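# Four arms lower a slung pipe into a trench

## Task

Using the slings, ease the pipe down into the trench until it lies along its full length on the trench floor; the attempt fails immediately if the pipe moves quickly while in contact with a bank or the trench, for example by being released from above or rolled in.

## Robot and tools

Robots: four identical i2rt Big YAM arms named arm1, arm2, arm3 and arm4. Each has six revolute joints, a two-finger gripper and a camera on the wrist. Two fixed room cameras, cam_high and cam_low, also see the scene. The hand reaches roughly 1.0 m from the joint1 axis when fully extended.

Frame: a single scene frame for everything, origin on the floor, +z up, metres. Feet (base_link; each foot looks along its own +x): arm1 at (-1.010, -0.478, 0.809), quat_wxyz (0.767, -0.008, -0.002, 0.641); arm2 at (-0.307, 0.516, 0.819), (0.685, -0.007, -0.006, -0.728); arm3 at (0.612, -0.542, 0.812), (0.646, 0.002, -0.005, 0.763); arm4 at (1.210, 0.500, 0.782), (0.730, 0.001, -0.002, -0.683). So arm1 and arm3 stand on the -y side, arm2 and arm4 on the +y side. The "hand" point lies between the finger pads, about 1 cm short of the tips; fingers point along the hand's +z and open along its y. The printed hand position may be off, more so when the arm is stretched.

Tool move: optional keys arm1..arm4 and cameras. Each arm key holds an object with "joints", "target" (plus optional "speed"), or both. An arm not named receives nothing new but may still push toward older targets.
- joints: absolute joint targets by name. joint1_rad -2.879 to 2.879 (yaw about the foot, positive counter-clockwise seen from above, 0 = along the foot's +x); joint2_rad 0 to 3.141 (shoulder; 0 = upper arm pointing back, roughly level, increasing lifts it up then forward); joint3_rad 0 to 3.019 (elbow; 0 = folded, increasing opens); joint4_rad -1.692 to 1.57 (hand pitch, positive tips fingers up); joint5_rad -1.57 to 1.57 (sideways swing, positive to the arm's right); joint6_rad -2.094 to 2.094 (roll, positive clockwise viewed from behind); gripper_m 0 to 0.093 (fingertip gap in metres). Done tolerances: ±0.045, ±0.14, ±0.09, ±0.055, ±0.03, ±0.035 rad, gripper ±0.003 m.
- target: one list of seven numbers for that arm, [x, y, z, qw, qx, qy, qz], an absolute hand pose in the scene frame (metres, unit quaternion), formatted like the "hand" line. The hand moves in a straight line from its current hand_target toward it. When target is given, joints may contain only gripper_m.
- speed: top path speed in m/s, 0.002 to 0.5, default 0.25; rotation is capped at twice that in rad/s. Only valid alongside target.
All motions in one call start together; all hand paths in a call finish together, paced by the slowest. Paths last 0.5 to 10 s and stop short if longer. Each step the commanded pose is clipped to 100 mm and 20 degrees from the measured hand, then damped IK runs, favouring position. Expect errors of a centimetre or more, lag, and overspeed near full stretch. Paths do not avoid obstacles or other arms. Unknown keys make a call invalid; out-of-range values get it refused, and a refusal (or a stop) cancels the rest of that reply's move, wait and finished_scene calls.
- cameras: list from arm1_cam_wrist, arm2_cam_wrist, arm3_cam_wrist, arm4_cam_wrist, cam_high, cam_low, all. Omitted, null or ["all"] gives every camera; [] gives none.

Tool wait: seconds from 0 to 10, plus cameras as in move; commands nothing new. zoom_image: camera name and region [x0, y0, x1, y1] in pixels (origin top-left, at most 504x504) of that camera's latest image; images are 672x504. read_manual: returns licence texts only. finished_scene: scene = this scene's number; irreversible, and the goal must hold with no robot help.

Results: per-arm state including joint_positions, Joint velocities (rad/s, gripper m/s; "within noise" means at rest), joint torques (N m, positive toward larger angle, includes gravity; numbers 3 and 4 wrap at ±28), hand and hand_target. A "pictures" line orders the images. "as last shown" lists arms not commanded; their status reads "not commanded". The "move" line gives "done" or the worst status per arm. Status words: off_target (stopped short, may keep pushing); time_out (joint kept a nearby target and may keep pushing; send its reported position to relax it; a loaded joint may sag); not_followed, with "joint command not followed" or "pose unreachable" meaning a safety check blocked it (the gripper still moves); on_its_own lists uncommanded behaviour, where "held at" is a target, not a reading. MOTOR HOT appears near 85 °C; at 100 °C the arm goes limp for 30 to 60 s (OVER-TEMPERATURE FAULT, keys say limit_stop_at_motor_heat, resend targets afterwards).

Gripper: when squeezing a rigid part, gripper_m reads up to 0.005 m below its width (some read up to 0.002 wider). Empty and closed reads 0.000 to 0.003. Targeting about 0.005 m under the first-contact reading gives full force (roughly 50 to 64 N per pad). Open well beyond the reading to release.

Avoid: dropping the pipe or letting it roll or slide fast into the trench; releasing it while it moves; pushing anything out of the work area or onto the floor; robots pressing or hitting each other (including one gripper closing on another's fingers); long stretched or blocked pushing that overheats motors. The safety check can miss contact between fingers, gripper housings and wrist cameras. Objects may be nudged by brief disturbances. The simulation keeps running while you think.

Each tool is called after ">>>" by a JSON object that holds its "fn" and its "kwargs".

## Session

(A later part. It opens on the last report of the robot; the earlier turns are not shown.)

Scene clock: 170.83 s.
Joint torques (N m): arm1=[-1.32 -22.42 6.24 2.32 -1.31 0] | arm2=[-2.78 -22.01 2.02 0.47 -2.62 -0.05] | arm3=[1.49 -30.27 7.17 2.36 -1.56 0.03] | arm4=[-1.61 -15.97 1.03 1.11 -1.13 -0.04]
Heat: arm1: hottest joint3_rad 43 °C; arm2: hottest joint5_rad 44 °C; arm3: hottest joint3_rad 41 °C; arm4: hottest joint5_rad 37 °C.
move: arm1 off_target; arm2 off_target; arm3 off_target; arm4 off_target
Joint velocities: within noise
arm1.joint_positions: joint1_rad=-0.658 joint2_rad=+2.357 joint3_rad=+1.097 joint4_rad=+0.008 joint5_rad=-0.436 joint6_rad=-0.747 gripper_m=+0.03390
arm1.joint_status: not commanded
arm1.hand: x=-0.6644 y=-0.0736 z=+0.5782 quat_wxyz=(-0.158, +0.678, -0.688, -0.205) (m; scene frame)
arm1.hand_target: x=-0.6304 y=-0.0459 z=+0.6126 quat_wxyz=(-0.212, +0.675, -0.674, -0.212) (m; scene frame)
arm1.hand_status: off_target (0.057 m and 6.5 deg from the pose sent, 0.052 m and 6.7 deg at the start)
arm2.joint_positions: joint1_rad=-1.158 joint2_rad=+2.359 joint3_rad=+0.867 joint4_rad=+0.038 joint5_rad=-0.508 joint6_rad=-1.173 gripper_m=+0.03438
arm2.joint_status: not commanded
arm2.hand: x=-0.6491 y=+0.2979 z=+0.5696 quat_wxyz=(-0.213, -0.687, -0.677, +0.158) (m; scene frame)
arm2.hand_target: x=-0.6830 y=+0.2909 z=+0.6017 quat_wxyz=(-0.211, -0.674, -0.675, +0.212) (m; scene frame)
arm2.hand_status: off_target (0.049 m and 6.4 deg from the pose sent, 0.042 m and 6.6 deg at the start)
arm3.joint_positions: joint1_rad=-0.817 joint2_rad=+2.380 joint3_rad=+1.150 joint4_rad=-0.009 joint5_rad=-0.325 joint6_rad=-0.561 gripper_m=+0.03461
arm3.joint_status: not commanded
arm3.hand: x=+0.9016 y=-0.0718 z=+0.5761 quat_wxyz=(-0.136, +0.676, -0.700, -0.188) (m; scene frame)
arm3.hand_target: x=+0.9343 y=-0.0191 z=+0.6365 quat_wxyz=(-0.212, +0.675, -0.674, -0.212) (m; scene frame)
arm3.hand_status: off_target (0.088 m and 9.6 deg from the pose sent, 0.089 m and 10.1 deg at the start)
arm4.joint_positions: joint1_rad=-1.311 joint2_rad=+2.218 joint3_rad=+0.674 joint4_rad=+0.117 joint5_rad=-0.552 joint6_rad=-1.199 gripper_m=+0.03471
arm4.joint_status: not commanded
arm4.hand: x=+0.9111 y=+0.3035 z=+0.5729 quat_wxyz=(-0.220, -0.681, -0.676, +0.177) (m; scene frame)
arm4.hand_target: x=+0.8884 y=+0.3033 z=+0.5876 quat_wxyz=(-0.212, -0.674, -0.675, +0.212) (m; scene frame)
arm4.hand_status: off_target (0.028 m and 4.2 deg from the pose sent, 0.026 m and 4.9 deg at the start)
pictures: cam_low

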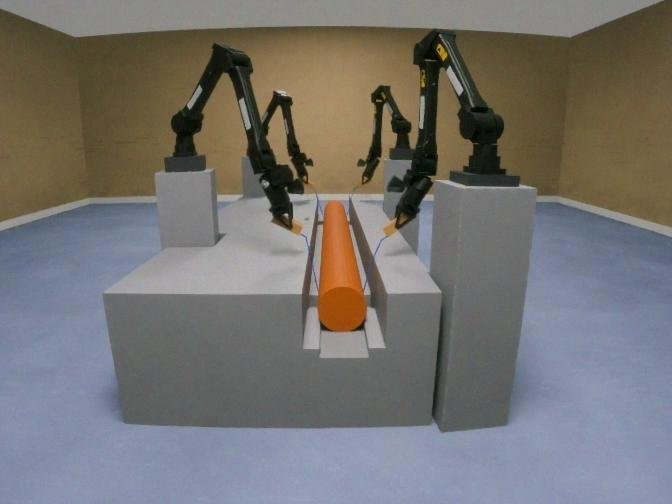

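>>> {"fn": "move", "kwargs": {"arm1": {"target": [-0.629, -0.044, 0.597, 0.2126, -0.6744, 0.6744, 0.2126], "speed": 0.025}, "arm2": {"target": [-0.684, 0.291, 0.588, 0.2126, 0.6744, 0.6744, -0.2126], "speed": 0.025}, "arm3": {"target": [0.936, -0.016, 0.621, 0.2126, -0.6744, 0.6744, 0.2126], "speed": 0.025}, "arm4": {"target": [0.889, 0.303, 0.574, 0.2126, 0.6744, 0.6744, -0.2126], "speed": 0.025}, "cameras": ["cam_low"]}}

>>> {"fn": "zoom_image", "kwargs": {"camera": "cam_low", "region": [200, 140, 452, 380]}}

Scene clock: 175.87 s.
Joint torques (N m): arm1=[-0.67 -20.54 6.43 2.41 -1.09 0.07] | arm2=[-2.73 -20.37 2.32 0.59 -2.17 -0.01] | arm3=[1.49 -28.28 7.2 2.35 -1.37 0.03] | arm4=[-1.08 -14.04 1.33 1.26 -0.74 -0.02]
Heat: arm1: hottest joint3_rad 42 °C; arm2: hottest joint5_rad 45 °C; arm3: hottest joint3_rad 40 °C; arm4: hottest joint5_rad 37 °C.
move: arm1 off_target; arm2 off_target; arm3 off_target; arm4 off_target
Joint velocities: within noise
arm1.joint_positions: joint1_rad=-0.658 joint2_rad=+2.363 joint3_rad=+1.111 joint4_rad=+0.029 joint5_rad=-0.442 joint6_rad=-0.747 gripper_m=+0.03390
arm1.joint_status: not commanded
arm1.hand: x=-0.6575 y=-0.0662 z=+0.5794 quat_wxyz=(-0.172, +0.679, -0.683, -0.207) (m; scene frame)
arm1.hand_target: x=-0.6299 y=-0.0454 z=+0.5986 quat_wxyz=(-0.212, +0.675, -0.674, -0.212) (m; scene frame)
arm1.hand_status: off_target (0.040 m and 4.8 deg from the pose sent, 0.050 m and 6.5 deg at the start)
arm2.joint_positions: joint1_rad=-1.161 joint2_rad=+2.381 joint3_rad=+0.879 joint4_rad=+0.058 joint5_rad=-0.520 joint6_rad=-1.179 gripper_m=+0.03438
arm2.joint_status: not commanded
arm2.hand: x=-0.6519 y=+0.2963 z=+0.5635 quat_wxyz=(-0.215, -0.684, -0.677, +0.166) (m; scene frame)
arm2.hand_target: x=-0.6833 y=+0.2917 z=+0.5877 quat_wxyz=(-0.211, -0.674, -0.675, +0.212) (m; scene frame)
arm2.hand_status: off_target (0.041 m and 5.5 deg from the pose sent, 0.040 m and 6.4 deg at the start)
arm3.joint_positions: joint1_rad=-0.817 joint2_rad=+2.384 joint3_rad=+1.160 joint4_rad=+0.013 joint5_rad=-0.329 joint6_rad=-0.561 gripper_m=+0.03461
arm3.joint_status: not commanded
arm3.hand: x=+0.9066 y=-0.0639 z=+0.5782 quat_wxyz=(-0.150, +0.676, -0.696, -0.192) (m; scene frame)
arm3.hand_target: x=+0.9339 y=-0.0191 z=+0.6236 quat_wxyz=(-0.212, +0.675, -0.674, -0.212) (m; scene frame)
arm3.hand_status: off_target (0.071 m and 8.0 deg from the pose sent, 0.079 m and 9.6 deg at the start)
arm4.joint_positions: joint1_rad=-1.320 joint2_rad=+2.241 joint3_rad=+0.682 joint4_rad=+0.150 joint5_rad=-0.564 joint6_rad=-1.200 gripper_m=+0.03471
arm4.joint_status: not commanded
arm4.hand: x=+0.9067 y=+0.3033 z=+0.5680 quat_wxyz=(-0.220, -0.680, -0.674, +0.188) (m; scene frame)
arm4.hand_target: x=+0.8892 y=+0.3032 z=+0.5742 quat_wxyz=(-0.212, -0.674, -0.675, +0.212) (m; scene frame)
arm4.hand_status: off_target (0.019 m and 3.0 deg from the pose sent, 0.022 m and 4.2 deg at the start)
pictures: cam_low

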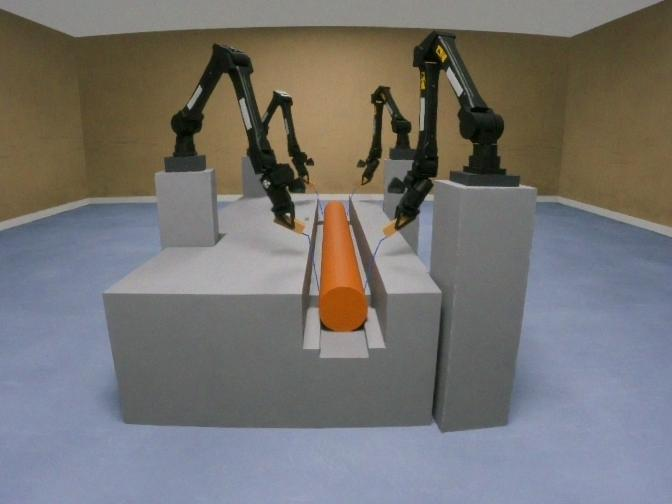

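Scaled by 2.000.

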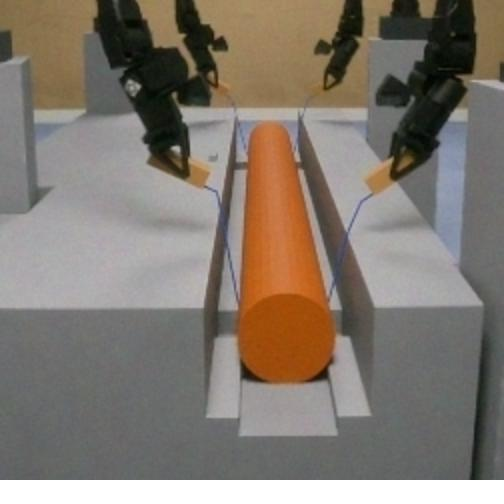

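>>> {"fn": "move", "kwargs": {"arm1": {"target": [-0.632, -0.050, 0.575, 0.2126, -0.6744, 0.6744, 0.2126], "speed": 0.03}, "arm2": {"target": [-0.680, 0.291, 0.567, 0.2126, 0.6744, 0.6744, -0.2126], "speed": 0.03}, "arm3": {"target": [0.931, -0.025, 0.592, 0.2126, -0.6744, 0.6744, 0.2126], "speed": 0.03}, "arm4": {"target": [0.893, 0.302, 0.560, 0.2126, 0.6744, 0.6744, -0.2126], "speed": 0.03}, "cameras": ["cam_low", "cam_high"]}}

>>> {"fn": "zoom_image", "kwargs": {"camera": "cam_low", "region": [200, 140, 452, 380]}}

Scene clock: 180.27 s.
Joint torques (N m): arm1=[-1.2 -17.55 5.9 2.24 -0.6 0.06] | arm2=[-1.85 -16.91 2.76 0.72 -1.11 0.07] | arm3=[1.32 -24 6.3 1.88 -0.79 0.03] | arm4=[-0.56 -13.1 1.05 1.2 -0.54 0.07]
Heat: arm1: hottest joint3_rad 41 °C; arm2: hottest joint5_rad 44 °C; arm3: hottest joint3_rad 40 °C; arm4: hottest joint5_rad 36 °C.
move: arm1 off_target; arm2 off_target; arm3 off_target; arm4 off_target
Joint velocities: within noise
arm1.joint_positions: joint1_rad=-0.661 joint2_rad=+2.383 joint3_rad=+1.126 joint4_rad=+0.083 joint5_rad=-0.454 joint6_rad=-0.747 gripper_m=+0.03390
arm1.joint_status: not commanded
arm1.hand: x=-0.6479 y=-0.0573 z=+0.5776 quat_wxyz=(-0.196, +0.679, -0.676, -0.211) (m; scene frame)
arm1.hand_target: x=-0.6323 y=-0.0506 z=+0.5755 quat_wxyz=(-0.213, +0.674, -0.674, -0.213) (m; scene frame)
arm1.hand_status: off_target (0.018 m and 2.0 deg from the pose sent, 0.031 m and 4.9 deg at the start)
arm2.joint_positions: joint1_rad=-1.170 joint2_rad=+2.400 joint3_rad=+0.891 joint4_rad=+0.103 joint5_rad=-0.546 joint6_rad=-1.181 gripper_m=+0.03438
arm2.joint_status: not commanded
arm2.hand: x=-0.6610 y=+0.2926 z=+0.5608 quat_wxyz=(-0.218, -0.678, -0.676, +0.188) (m; scene frame)
arm2.hand_target: x=-0.6799 y=+0.2913 z=+0.5673 quat_wxyz=(-0.212, -0.674, -0.675, +0.212) (m; scene frame)
arm2.hand_status: off_target (0.020 m and 2.9 deg from the pose sent, 0.029 m and 5.5 deg at the start)
arm3.joint_positions: joint1_rad=-0.817 joint2_rad=+2.398 joint3_rad=+1.177 joint4_rad=+0.090 joint5_rad=-0.343 joint6_rad=-0.561 gripper_m=+0.03461
arm3.joint_status: not commanded
arm3.hand: x=+0.9174 y=-0.0460 z=+0.5823 quat_wxyz=(-0.186, +0.675, -0.684, -0.205) (m; scene frame)
arm3.hand_target: x=+0.9304 y=-0.0258 z=+0.5929 quat_wxyz=(-0.212, +0.675, -0.674, -0.213) (m; scene frame)
arm3.hand_status: off_target (0.027 m and 3.3 deg from the pose sent, 0.048 m and 7.9 deg at the start)
arm4.joint_positions: joint1_rad=-1.320 joint2_rad=+2.277 joint3_rad=+0.690 joint4_rad=+0.197 joint5_rad=-0.568 joint6_rad=-1.200 gripper_m=+0.03471
arm4.joint_status: not commanded
arm4.hand: x=+0.9044 y=+0.3018 z=+0.5586 quat_wxyz=(-0.218, -0.677, -0.675, +0.197) (m; scene frame)
arm4.hand_target: x=+0.8930 y=+0.3021 z=+0.5601 quat_wxyz=(-0.212, -0.674, -0.675, +0.212) (m; scene frame)
arm4.hand_status: off_target (0.011 m and 1.9 deg from the pose sent, 0.016 m and 3.0 deg at the start)
pictures: cam_high, cam_low

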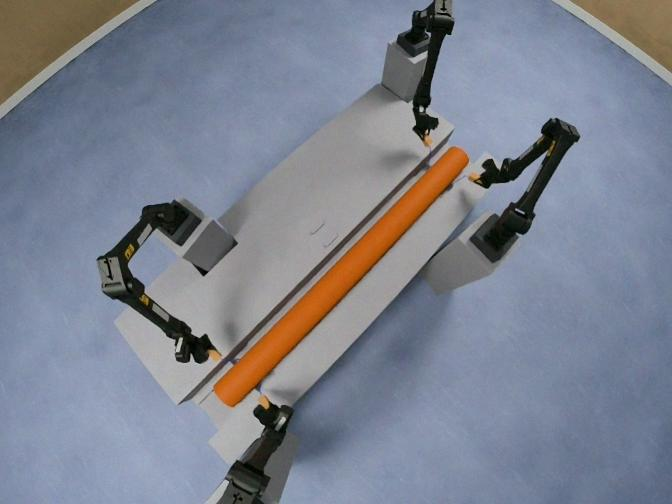

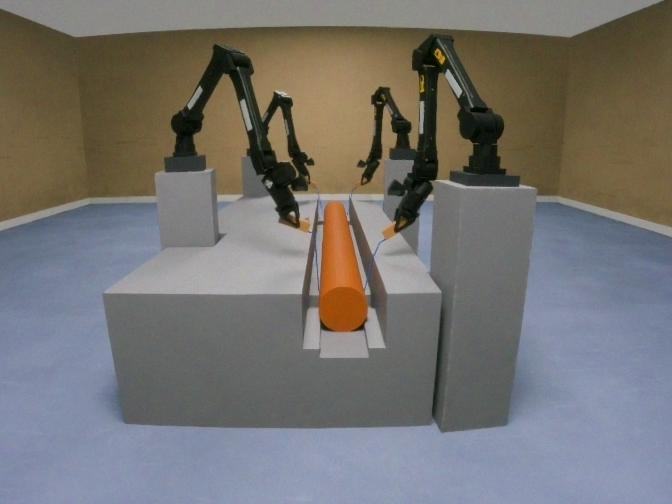

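Scaled by 2.000.

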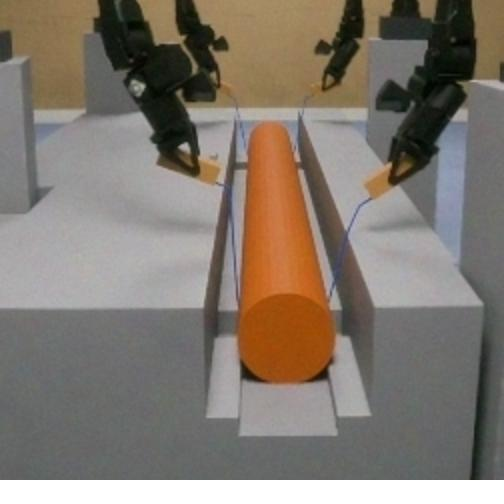

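>>> {"fn": "move", "kwargs": {"arm1": {"target": [-0.655, -0.112, 0.505, 0.2988, -0.6409, 0.6409, 0.2988], "speed": 0.12}, "arm2": {"target": [-0.670, 0.296, 0.505, 0.2988, 0.6409, 0.6409, -0.2988], "speed": 0.12}, "arm3": {"target": [0.915, -0.112, 0.505, 0.2988, -0.6409, 0.6409, 0.2988], "speed": 0.12}, "arm4": {"target": [0.905, 0.297, 0.505, 0.2988, 0.6409, 0.6409, -0.2988], "speed": 0.12}, "cameras": ["cam_low"]}}

>>> {"fn": "zoom_image", "kwargs": {"camera": "cam_low", "region": [200, 140, 452, 380]}}

Scene clock: 189.37 s.
Joint torques (N m): arm1=[-0.97 -17.08 0.95 2.14 -0.56 -0.06] | arm2=[-1.44 -16.73 0.55 0.66 -0.91 0.04] | arm3=[0.85 -21.36 0.96 1.88 -0.69 -0.06] | arm4=[-0.44 -13.86 -0.75 1.29 -0.63 -0.01]
Heat: arm1: hottest joint3_rad 40 °C; arm2: hottest joint5_rad 41 °C; arm3: hottest joint2_rad 38 °C; arm4: hottest joint5_rad 35 °C.
move: arm1 off_target; arm2 off_target; arm3 done; arm4 off_target
Joint velocities: within noise
arm1.joint_positions: joint1_rad=-0.797 joint2_rad=+2.632 joint3_rad=+1.073 joint4_rad=+0.579 joint5_rad=-0.699 joint6_rad=-0.747 gripper_m=+0.03389
arm1.joint_status: not commanded
arm1.hand: x=-0.6502 y=-0.1066 z=+0.5133 quat_wxyz=(-0.299, +0.641, -0.641, -0.298) (m; scene frame)
arm1.hand_target: x=-0.6551 y=-0.1121 z=+0.5051 quat_wxyz=(-0.299, +0.641, -0.641, -0.299) (m; scene frame)
arm1.hand_status: off_target (0.011 m and 0.1 deg from the pose sent, 0.091 m and 16.6 deg at the start)
arm2.joint_positions: joint1_rad=-1.267 joint2_rad=+2.662 joint3_rad=+0.991 joint4_rad=+0.328 joint5_rad=-0.820 joint6_rad=-1.220 gripper_m=+0.03438
arm2.joint_status: not commanded
arm2.hand: x=-0.6596 y=+0.2944 z=+0.5022 quat_wxyz=(-0.306, -0.645, -0.640, +0.284) (m; scene frame)
arm2.hand_target: x=-0.6699 y=+0.2960 z=+0.5050 quat_wxyz=(-0.299, -0.641, -0.641, +0.299) (m; scene frame)
arm2.hand_status: off_target (0.011 m and 2.0 deg from the pose sent, 0.057 m and 16.8 deg at the start)
arm3.joint_positions: joint1_rad=-0.955 joint2_rad=+2.671 joint3_rad=+1.069 joint4_rad=+0.704 joint5_rad=-0.569 joint6_rad=-0.576 gripper_m=+0.03461
arm3.joint_status: not commanded
arm3.hand: x=+0.9134 y=-0.1116 z=+0.5055 quat_wxyz=(-0.292, +0.640, -0.645, -0.298) (m; scene frame)
arm3.hand_target: x=+0.9150 y=-0.1121 z=+0.5050 quat_wxyz=(-0.299, +0.641, -0.641, -0.299) (m; scene frame)
arm3.hand_status: done (0.002 m and 0.9 deg from the pose sent, 0.102 m and 18.0 deg at the start)
arm4.joint_positions: joint1_rad=-1.398 joint2_rad=+2.570 joint3_rad=+0.773 joint4_rad=+0.465 joint5_rad=-0.832 joint6_rad=-1.211 gripper_m=+0.03471
arm4.joint_status: not commanded
arm4.hand: x=+0.9145 y=+0.2964 z=+0.5027 quat_wxyz=(-0.306, -0.648, -0.637, +0.283) (m; scene frame)
arm4.hand_target: x=+0.9051 y=+0.2970 z=+0.5051 quat_wxyz=(-0.299, -0.641, -0.641, +0.299) (m; scene frame)
arm4.hand_status: off_target (0.010 m and 2.2 deg from the pose sent, 0.054 m and 15.9 deg at the start)
pictures: cam_low

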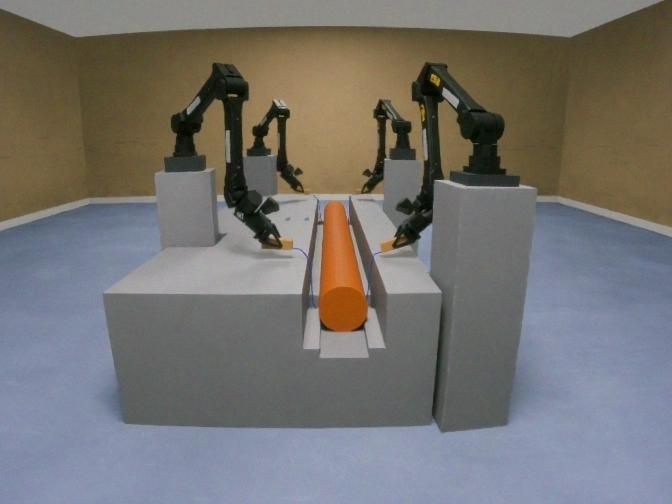

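Scaled by 2.000.

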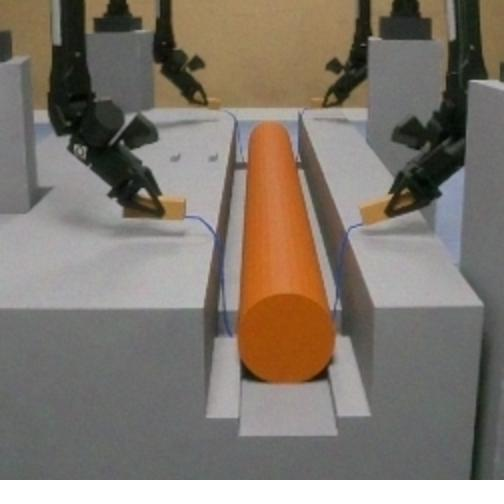

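>>> {"fn": "move", "kwargs": {"arm1": {"target": [-0.655, -0.114, 0.463, 0.2988, -0.6409, 0.6409, 0.2988], "speed": 0.05}, "arm2": {"target": [-0.667, 0.297, 0.472, 0.2988, 0.6409, 0.6409, -0.2988], "speed": 0.05}, "arm3": {"target": [0.915, -0.114, 0.470, 0.2988, -0.6409, 0.6409, 0.2988], "speed": 0.05}, "arm4": {"target": [0.905, 0.297, 0.472, 0.2988, 0.6409, 0.6409, -0.2988], "speed": 0.05}, "cameras": ["cam_low"]}}

>>> {"fn": "zoom_image", "kwargs": {"camera": "cam_low", "region": [200, 140, 452, 380]}}

Scene clock: 195.43 s.
Joint torques (N m): arm1=[-0.5 -15.21 2.58 1.87 0.11 -0.07] | arm2=[-1.49 -16.38 0.23 0.72 -0.89 0.05] | arm3=[0.56 -20.84 1.42 1.81 -0.69 -0.06] | arm4=[0.09 -11.75 -0.12 1.16 0.59 0.02]
Heat: arm1: hottest joint3_rad 39 °C; arm2: hottest joint5_rad 40 °C; arm3: hottest joint2_rad 38 °C; arm4: hottest joint5_rad 35 °C.
move: arm1 off_target; arm2 done; arm3 done; arm4 off_target
Joint velocities: within noise
arm1.joint_positions: joint1_rad=-0.798 joint2_rad=+2.720 joint3_rad=+1.125 joint4_rad=+0.617 joint5_rad=-0.716 joint6_rad=-0.749 gripper_m=+0.03390
arm1.joint_status: not commanded
arm1.hand: x=-0.6547 y=-0.1081 z=+0.4831 quat_wxyz=(-0.300, +0.641, -0.637, -0.306) (m; scene frame)
arm1.hand_target: x=-0.6558 y=-0.1145 z=+0.4638 quat_wxyz=(-0.298, +0.641, -0.641, -0.299) (m; scene frame)
arm1.hand_status: off_target (0.021 m and 1.0 deg from the pose sent, 0.051 m and 0.1 deg at the start)
arm2.joint_positions: joint1_rad=-1.267 joint2_rad=+2.749 joint3_rad=+1.050 joint4_rad=+0.358 joint5_rad=-0.821 joint6_rad=-1.223 gripper_m=+0.03438
arm2.joint_status: not commanded
arm2.hand: x=-0.6585 y=+0.2943 z=+0.4713 quat_wxyz=(-0.305, -0.644, -0.641, +0.286) (m; scene frame)
arm2.hand_target: x=-0.6668 y=+0.2972 z=+0.4720 quat_wxyz=(-0.299, -0.641, -0.641, +0.298) (m; scene frame)
arm2.hand_status: done (0.009 m and 1.7 deg from the pose sent, 0.031 m and 2.0 deg at the start)
arm3.joint_positions: joint1_rad=-0.955 joint2_rad=+2.756 joint3_rad=+1.128 joint4_rad=+0.729 joint5_rad=-0.572 joint6_rad=-0.579 gripper_m=+0.03461
arm3.joint_status: not commanded
arm3.hand: x=+0.9119 y=-0.1124 z=+0.4745 quat_wxyz=(-0.292, +0.641, -0.644, -0.299) (m; scene frame)
arm3.hand_target: x=+0.9149 y=-0.1142 z=+0.4701 quat_wxyz=(-0.299, +0.641, -0.641, -0.299) (m; scene frame)
arm3.hand_status: done (0.006 m and 0.8 deg from the pose sent, 0.036 m and 0.9 deg at the start)
arm4.joint_positions: joint1_rad=-1.406 joint2_rad=+2.641 joint3_rad=+0.827 joint4_rad=+0.502 joint5_rad=-0.866 joint6_rad=-1.214 gripper_m=+0.03471
arm4.joint_status: not commanded
arm4.hand: x=+0.9078 y=+0.2936 z=+0.4838 quat_wxyz=(-0.314, -0.639, -0.635, +0.299) (m; scene frame)
arm4.hand_target: x=+0.9051 y=+0.2971 z=+0.4725 quat_wxyz=(-0.299, -0.641, -0.641, +0.299) (m; scene frame)
arm4.hand_status: off_target (0.013 m and 1.8 deg from the pose sent, 0.032 m and 2.2 deg at the start)
pictures: cam_low

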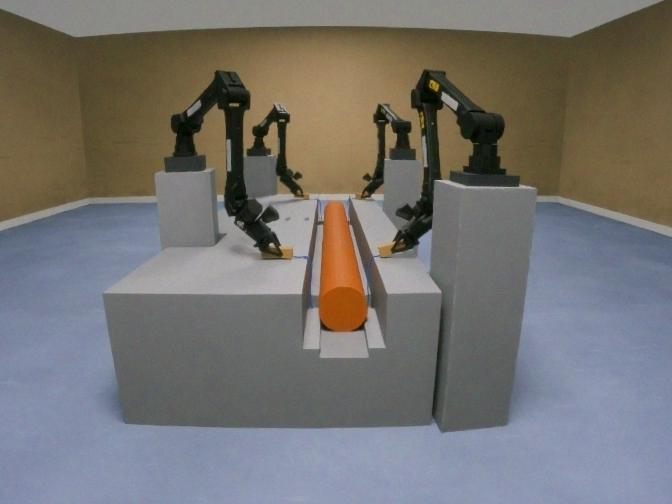

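Scaled by 2.000.

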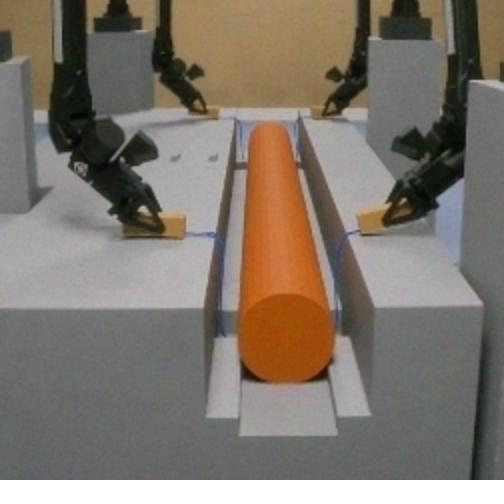

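>>> {"fn": "move", "kwargs": {"arm1": {"target": [-0.655, -0.114, 0.464, 0.2988, -0.6409, 0.6409, 0.2988], "speed": 0.03, "joints": {"gripper_m": 0.0355}}, "arm2": {"target": [-0.667, 0.297, 0.469, 0.2988, 0.6409, 0.6409, -0.2988], "speed": 0.03, "joints": {"gripper_m": 0.036}}, "arm3": {"target": [0.915, -0.114, 0.466, 0.2988, -0.6409, 0.6409, 0.2988], "speed": 0.03, "joints": {"gripper_m": 0.0362}}, "arm4": {"target": [0.905, 0.297, 0.469, 0.2988, 0.6409, 0.6409, -0.2988], "speed": 0.03, "joints": {"gripper_m": 0.0362}}, "cameras": ["arm1_cam_wrist", "arm2_cam_wrist", "arm3_cam_wrist", "arm4_cam_wrist", "cam_low"]}}

>>> {"fn": "zoom_image", "kwargs": {"camera": "cam_low", "region": [200, 140, 452, 380]}}

Scene clock: 200.33 s.
Joint torques (N m): arm1=[-1.03 -15.5 1.91 1.76 -0.28 -0.05] | arm2=[-1.61 -16.09 0.27 0.75 -0.88 0.06] | arm3=[0.56 -20.07 1.39 1.85 -0.67 -0.05] | arm4=[0.15 -13.04 -0.77 1.24 -0.33 0.03]
Heat: arm1: hottest joint2_rad 38 °C; arm2: hottest joint5_rad 39 °C; arm3: hottest joint2_rad 38 °C; arm4: hottest joint5_rad 35 °C.
move: arm1 off_target; arm2 done; arm3 done; arm4 done
Joint velocities: within noise
arm1.joint_positions: joint1_rad=-0.799 joint2_rad=+2.730 joint3_rad=+1.135 joint4_rad=+0.617 joint5_rad=-0.707 joint6_rad=-0.749 gripper_m=+0.03556
arm1.joint_status: all done
arm1.hand: x=-0.6525 y=-0.1085 z=+0.4785 quat_wxyz=(-0.301, +0.641, -0.639, -0.301) (m; scene frame)
arm1.hand_target: x=-0.6553 y=-0.1143 z=+0.4644 quat_wxyz=(-0.299, +0.641, -0.641, -0.299) (m; scene frame)
arm1.hand_status: off_target (0.016 m and 0.4 deg from the pose sent, 0.020 m and 1.0 deg at the start)
arm2.joint_positions: joint1_rad=-1.267 joint2_rad=+2.753 joint3_rad=+1.057 joint4_rad=+0.359 joint5_rad=-0.822 joint6_rad=-1.223 gripper_m=+0.03607
arm2.joint_status: all done
arm2.hand: x=-0.6603 y=+0.2937 z=+0.4699 quat_wxyz=(-0.304, -0.643, -0.641, +0.287) (m; scene frame)
arm2.hand_target: x=-0.6670 y=+0.2970 z=+0.4691 quat_wxyz=(-0.299, -0.641, -0.641, +0.299) (m; scene frame)
arm2.hand_status: done (0.008 m and 1.5 deg from the pose sent, 0.009 m and 1.7 deg at the start)
arm3.joint_positions: joint1_rad=-0.955 joint2_rad=+2.764 joint3_rad=+1.137 joint4_rad=+0.731 joint5_rad=-0.572 joint6_rad=-0.579 gripper_m=+0.03626
arm3.joint_status: all done
arm3.hand: x=+0.9130 y=-0.1112 z=+0.4721 quat_wxyz=(-0.294, +0.641, -0.643, -0.299) (m; scene frame)
arm3.hand_target: x=+0.9149 y=-0.1142 z=+0.4661 quat_wxyz=(-0.299, +0.641, -0.641, -0.299) (m; scene frame)
arm3.hand_status: done (0.007 m and 0.6 deg from the pose sent, 0.009 m and 0.8 deg at the start)
arm4.joint_positions: joint1_rad=-1.406 joint2_rad=+2.666 joint3_rad=+0.842 joint4_rad=+0.504 joint5_rad=-0.840 joint6_rad=-1.215 gripper_m=+0.03623
arm4.joint_status: all done
arm4.hand: x=+0.9088 y=+0.2968 z=+0.4720 quat_wxyz=(-0.305, -0.646, -0.636, +0.291) (m; scene frame)
arm4.hand_target: x=+0.9050 y=+0.2971 z=+0.4691 quat_wxyz=(-0.299, -0.641, -0.641, +0.299) (m; scene frame)
arm4.hand_status: done (0.005 m and 1.4 deg from the pose sent, 0.015 m and 1.8 deg at the start)
pictures: arm1_cam_wrist, arm2_cam_wrist, arm3_cam_wrist, arm4_cam_wrist, cam_low

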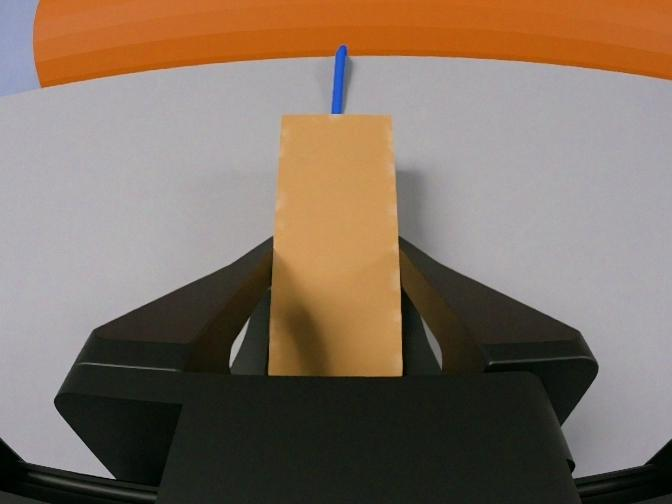

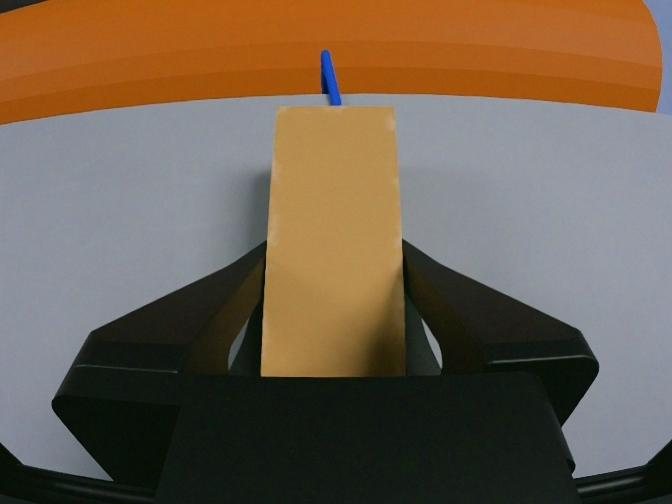

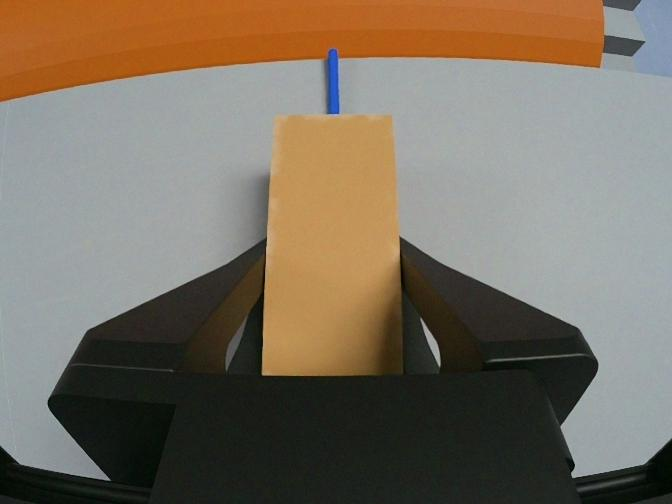

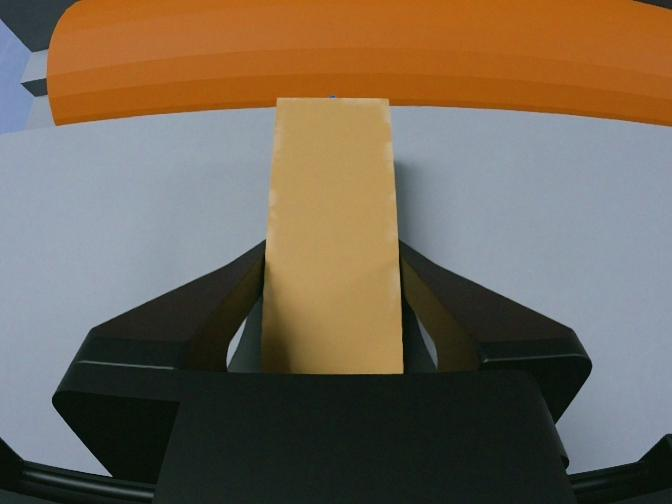

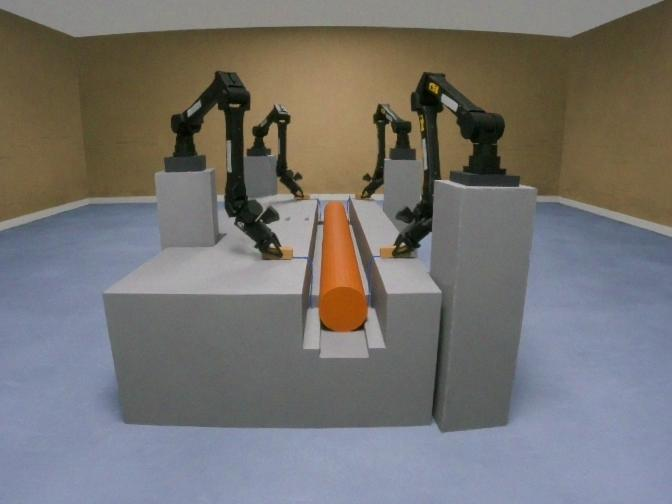

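Scaled by 2.000.

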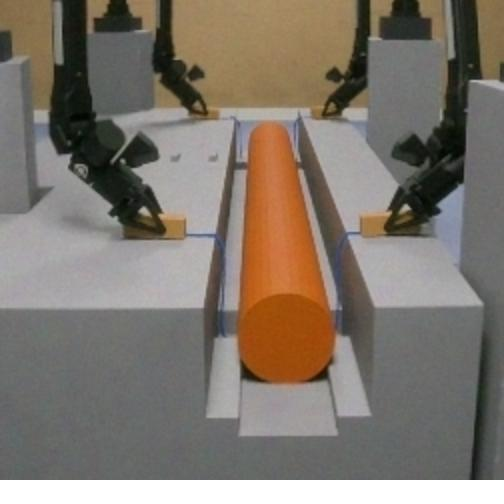

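>>> {"fn": "move", "kwargs": {"arm1": {"joints": {"gripper_m": 0.075}}, "arm2": {"joints": {"gripper_m": 0.075}}, "arm3": {"joints": {"gripper_m": 0.075}}, "arm4": {"joints": {"gripper_m": 0.075}}, "cameras": ["arm1_cam_wrist", "arm2_cam_wrist", "arm3_cam_wrist", "arm4_cam_wrist"]}}

Scene clock: 202.93 s.
Joint torques (N m): arm1=[-0.91 -16.26 1.61 1.88 -0.32 -0.07] | arm2=[-1.61 -16.09 0.28 0.64 -0.78 0.06] | arm3=[0.56 -20.31 1.36 1.74 -0.63 -0.06] | arm4=[0.15 -13.1 -0.77 1.2 -0.35 0.03]
Heat: arm1: hottest joint2_rad 38 °C; arm2: hottest joint5_rad 39 °C; arm3: hottest joint2_rad 37 °C; arm4: hottest joint5_rad 35 °C.
move: arm1 done; arm2 done; arm3 done; arm4 done
Joint velocities: within noise
arm1.joint_positions: joint1_rad=-0.799 joint2_rad=+2.730 joint3_rad=+1.139 joint4_rad=+0.617 joint5_rad=-0.706 joint6_rad=-0.749 gripper_m=+0.07490
arm1.joint_status: all done
arm1.hand: x=-0.6505 y=-0.1073 z=+0.4789 quat_wxyz=(-0.302, +0.641, -0.638, -0.301) (m; scene frame)
arm1.hand_target: x=-0.6553 y=-0.1143 z=+0.4644 quat_wxyz=(-0.299, +0.641, -0.641, -0.299) (m; scene frame)
arm1.hand_status: not commanded
arm2.joint_positions: joint1_rad=-1.267 joint2_rad=+2.754 joint3_rad=+1.057 joint4_rad=+0.361 joint5_rad=-0.823 joint6_rad=-1.223 gripper_m=+0.07492
arm2.joint_status: all done
arm2.hand: x=-0.6603 y=+0.2935 z=+0.4701 quat_wxyz=(-0.305, -0.642, -0.641, +0.288) (m; scene frame)
arm2.hand_target: x=-0.6669 y=+0.2971 z=+0.4690 quat_wxyz=(-0.299, -0.641, -0.641, +0.299) (m; scene frame)
arm2.hand_status: not commanded
arm3.joint_positions: joint1_rad=-0.955 joint2_rad=+2.764 joint3_rad=+1.139 joint4_rad=+0.734 joint5_rad=-0.573 joint6_rad=-0.580 gripper_m=+0.07489
arm3.joint_status: all done
arm3.hand: x=+0.9138 y=-0.1102 z=+0.4728 quat_wxyz=(-0.296, +0.641, -0.642, -0.299) (m; scene frame)
arm3.hand_target: x=+0.9150 y=-0.1141 z=+0.4661 quat_wxyz=(-0.299, +0.641, -0.641, -0.299) (m; scene frame)
arm3.hand_status: not commanded
arm4.joint_positions: joint1_rad=-1.406 joint2_rad=+2.666 joint3_rad=+0.842 joint4_rad=+0.504 joint5_rad=-0.840 joint6_rad=-1.215 gripper_m=+0.07489
arm4.joint_status: all done
arm4.hand: x=+0.9089 y=+0.2968 z=+0.4719 quat_wxyz=(-0.305, -0.646, -0.636, +0.291) (m; scene frame)
arm4.hand_target: x=+0.9050 y=+0.2971 z=+0.4691 quat_wxyz=(-0.299, -0.641, -0.641, +0.299) (m; scene frame)
arm4.hand_status: not commanded
pictures: arm1_cam_wrist, arm2_cam_wrist, arm3_cam_wrist, arm4_cam_wrist

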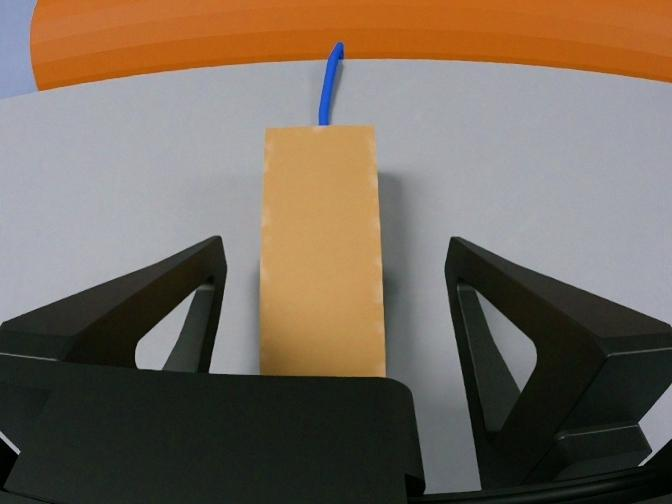

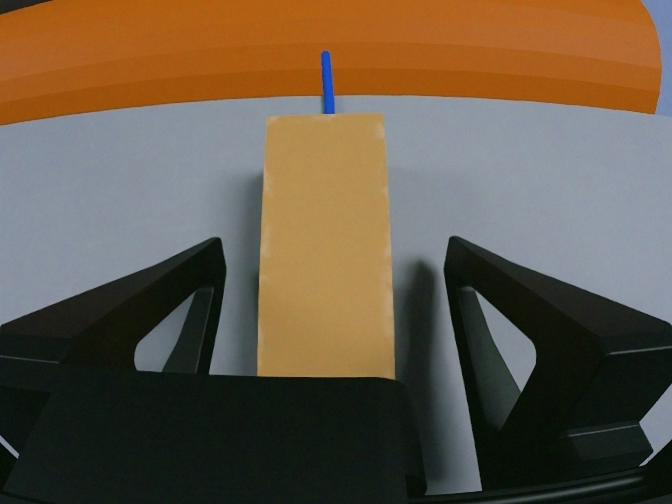

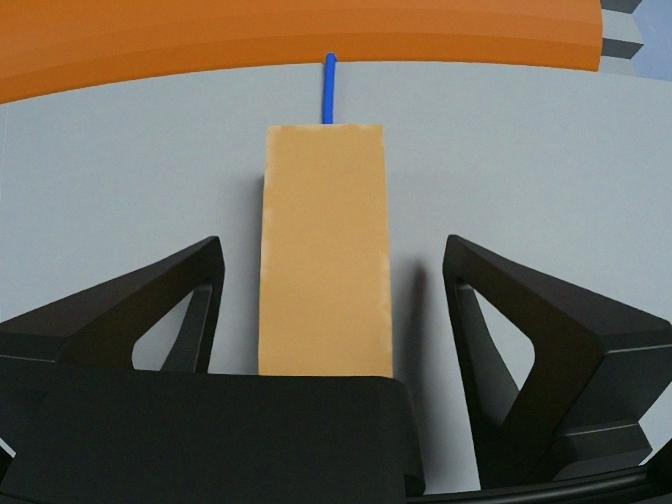

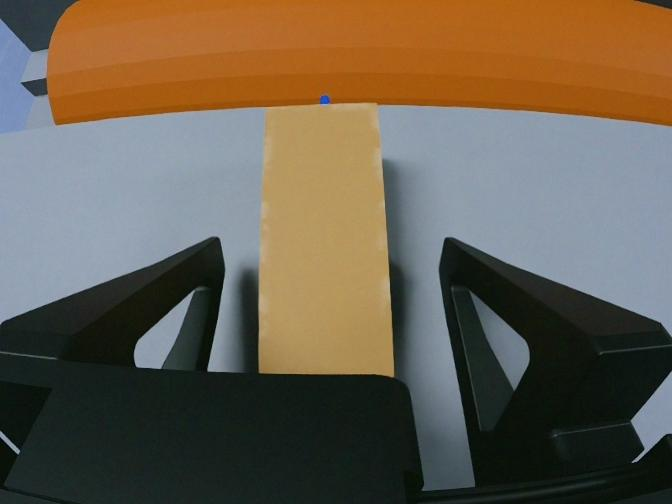

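>>> {"fn": "move", "kwargs": {"arm1": {"target": [-0.655, -0.170, 0.56, 0.2988, -0.6409, 0.6409, 0.2988], "speed": 0.15}, "arm2": {"target": [-0.667, 0.345, 0.56, 0.2988, 0.6409, 0.6409, -0.2988], "speed": 0.15}, "arm3": {"target": [0.915, -0.170, 0.56, 0.2988, -0.6409, 0.6409, 0.2988], "speed": 0.15}, "arm4": {"target": [0.905, 0.345, 0.56, 0.2988, 0.6409, 0.6409, -0.2988], "speed": 0.15}}}

>>> {"fn": "zoom_image", "kwargs": {"camera": "cam_low", "region": [200, 140, 452, 380]}}

Scene clock: 208.03 s.
Joint torques (N m): arm1=[-1.03 -16.97 0.66 0.8 -0.53 -0.02] | arm2=[-1.2 -16.21 -0.02 -0.72 -0.79 0.02] | arm3=[0.79 -20.31 0.34 0.7 -0.67 -0.07] | arm4=[-0.03 -14.04 -1.06 -0.06 -0.53 -0.01]
Heat: arm1: hottest joint2_rad 37 °C; arm2: hottest joint2_rad 38 °C; arm3: hottest joint2_rad 37 °C; arm4: hottest joint5_rad 34 °C.
move: arm1 done; arm2 done; arm3 done; arm4 done
Joint velocities: within noise
arm1.joint_positions: joint1_rad=-0.922 joint2_rad=+2.493 joint3_rad=+0.916 joint4_rad=+0.514 joint5_rad=-0.765 joint6_rad=-0.885 gripper_m=+0.07490
arm1.joint_status: not commanded
arm1.hand: x=-0.6518 y=-0.1669 z=+0.5610 quat_wxyz=(-0.304, +0.640, -0.640, -0.298) (m; scene frame)
arm1.hand_target: x=-0.6551 y=-0.1699 z=+0.5601 quat_wxyz=(-0.299, +0.641, -0.641, -0.299) (m; scene frame)
arm1.hand_status: done (0.005 m and 0.6 deg from the pose sent, 0.103 m and 0.6 deg at the start)
arm2.joint_positions: joint1_rad=-1.397 joint2_rad=+2.499 joint3_rad=+0.896 joint4_rad=+0.160 joint5_rad=-0.847 joint6_rad=-1.406 gripper_m=+0.07492
arm2.joint_status: not commanded
arm2.hand: x=-0.6680 y=+0.3417 z=+0.5581 quat_wxyz=(-0.297, -0.639, -0.643, +0.300) (m; scene frame)
arm2.hand_target: x=-0.6670 y=+0.3450 z=+0.5600 quat_wxyz=(-0.299, -0.641, -0.641, +0.299) (m; scene frame)
arm2.hand_status: done (0.004 m and 0.4 deg from the pose sent, 0.104 m and 1.4 deg at the start)
arm3.joint_positions: joint1_rad=-1.061 joint2_rad=+2.519 joint3_rad=+0.880 joint4_rad=+0.705 joint5_rad=-0.636 joint6_rad=-0.678 gripper_m=+0.07489
arm3.joint_status: not commanded
arm3.hand: x=+0.9157 y=-0.1673 z=+0.5609 quat_wxyz=(-0.302, +0.640, -0.640, -0.299) (m; scene frame)
arm3.hand_target: x=+0.9150 y=-0.1701 z=+0.5600 quat_wxyz=(-0.299, +0.641, -0.641, -0.299) (m; scene frame)
arm3.hand_status: done (0.003 m and 0.4 deg from the pose sent, 0.106 m and 0.4 deg at the start)
arm4.joint_positions: joint1_rad=-1.555 joint2_rad=+2.392 joint3_rad=+0.701 joint4_rad=+0.221 joint5_rad=-0.864 joint6_rad=-1.438 gripper_m=+0.07489
arm4.joint_status: not commanded
arm4.hand: x=+0.9043 y=+0.3434 z=+0.5560 quat_wxyz=(-0.299, -0.643, -0.639, +0.297) (m; scene frame)
arm4.hand_target: x=+0.9050 y=+0.3450 z=+0.5599 quat_wxyz=(-0.299, -0.641, -0.641, +0.299) (m; scene frame)
arm4.hand_status: done (0.004 m and 0.4 deg from the pose sent, 0.101 m and 1.4 deg at the start)
pictures: arm1_cam_wrist, arm2_cam_wrist, arm3_cam_wrist, arm4_cam_wrist, cam_high, cam_low

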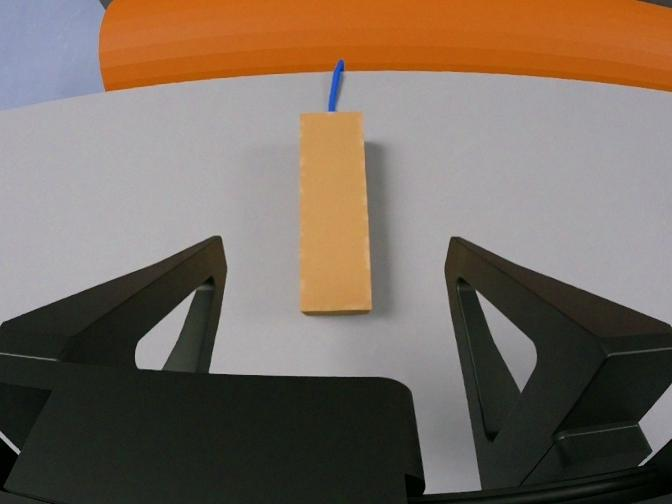

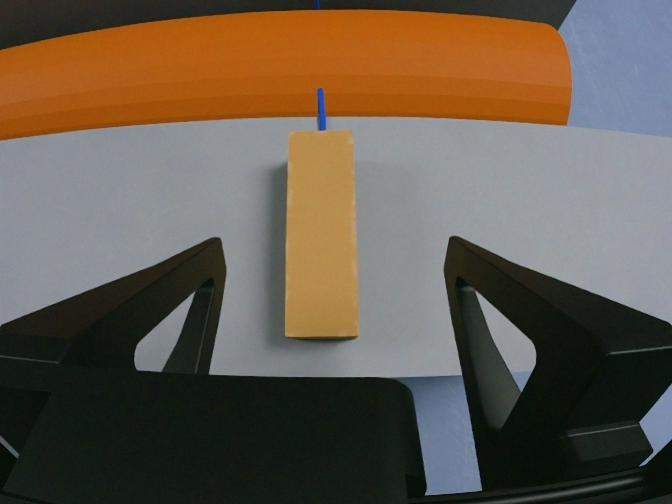

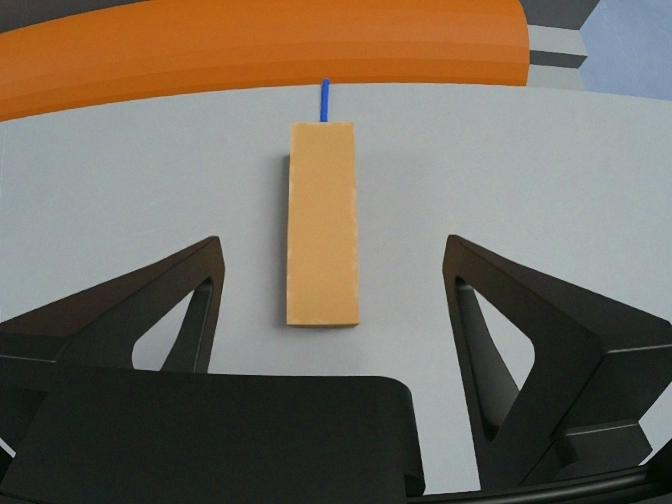

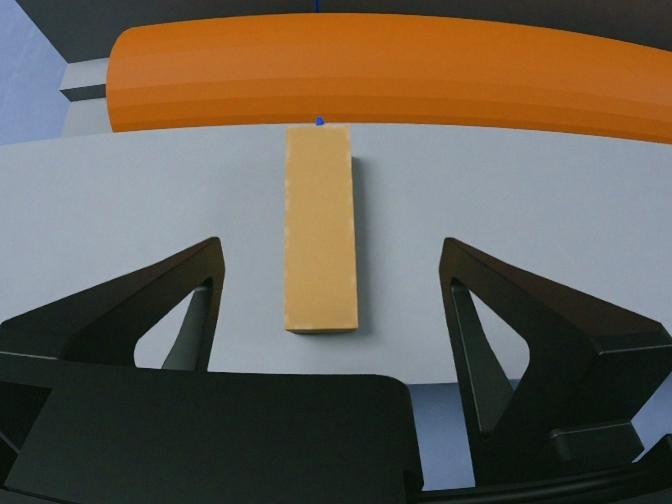

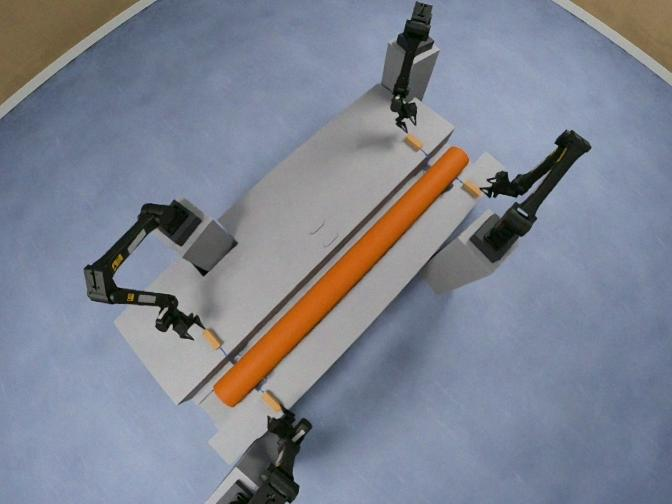

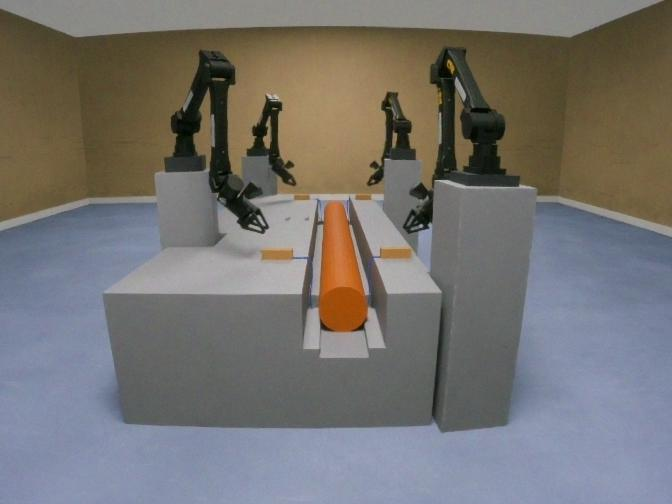

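Scaled by 2.000.

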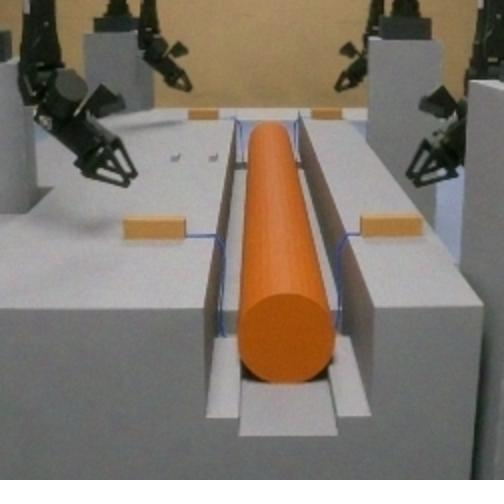

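>>> {"fn": "zoom_image", "kwargs": {"camera": "cam_low", "region": [290, 190, 400, 370]}}

>>> {"fn": "zoom_image", "kwargs": {"camera": "cam_high", "region": [170, 120, 510, 440]}}

Scaled by 2.800.

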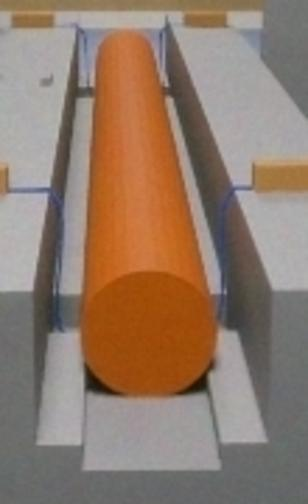

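Scaled by 1.482.

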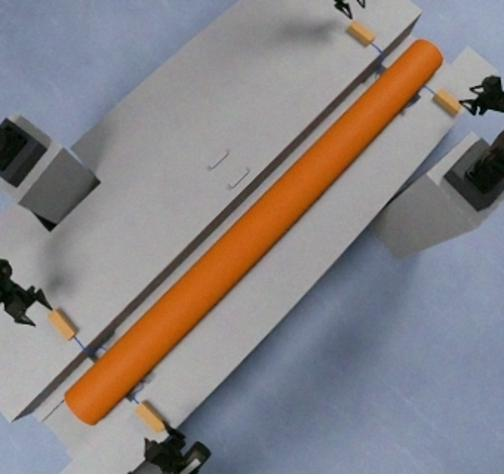

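>>> {"fn": "finished_scene", "kwargs": {"scene": 2}}

The scene is finished: the task was done.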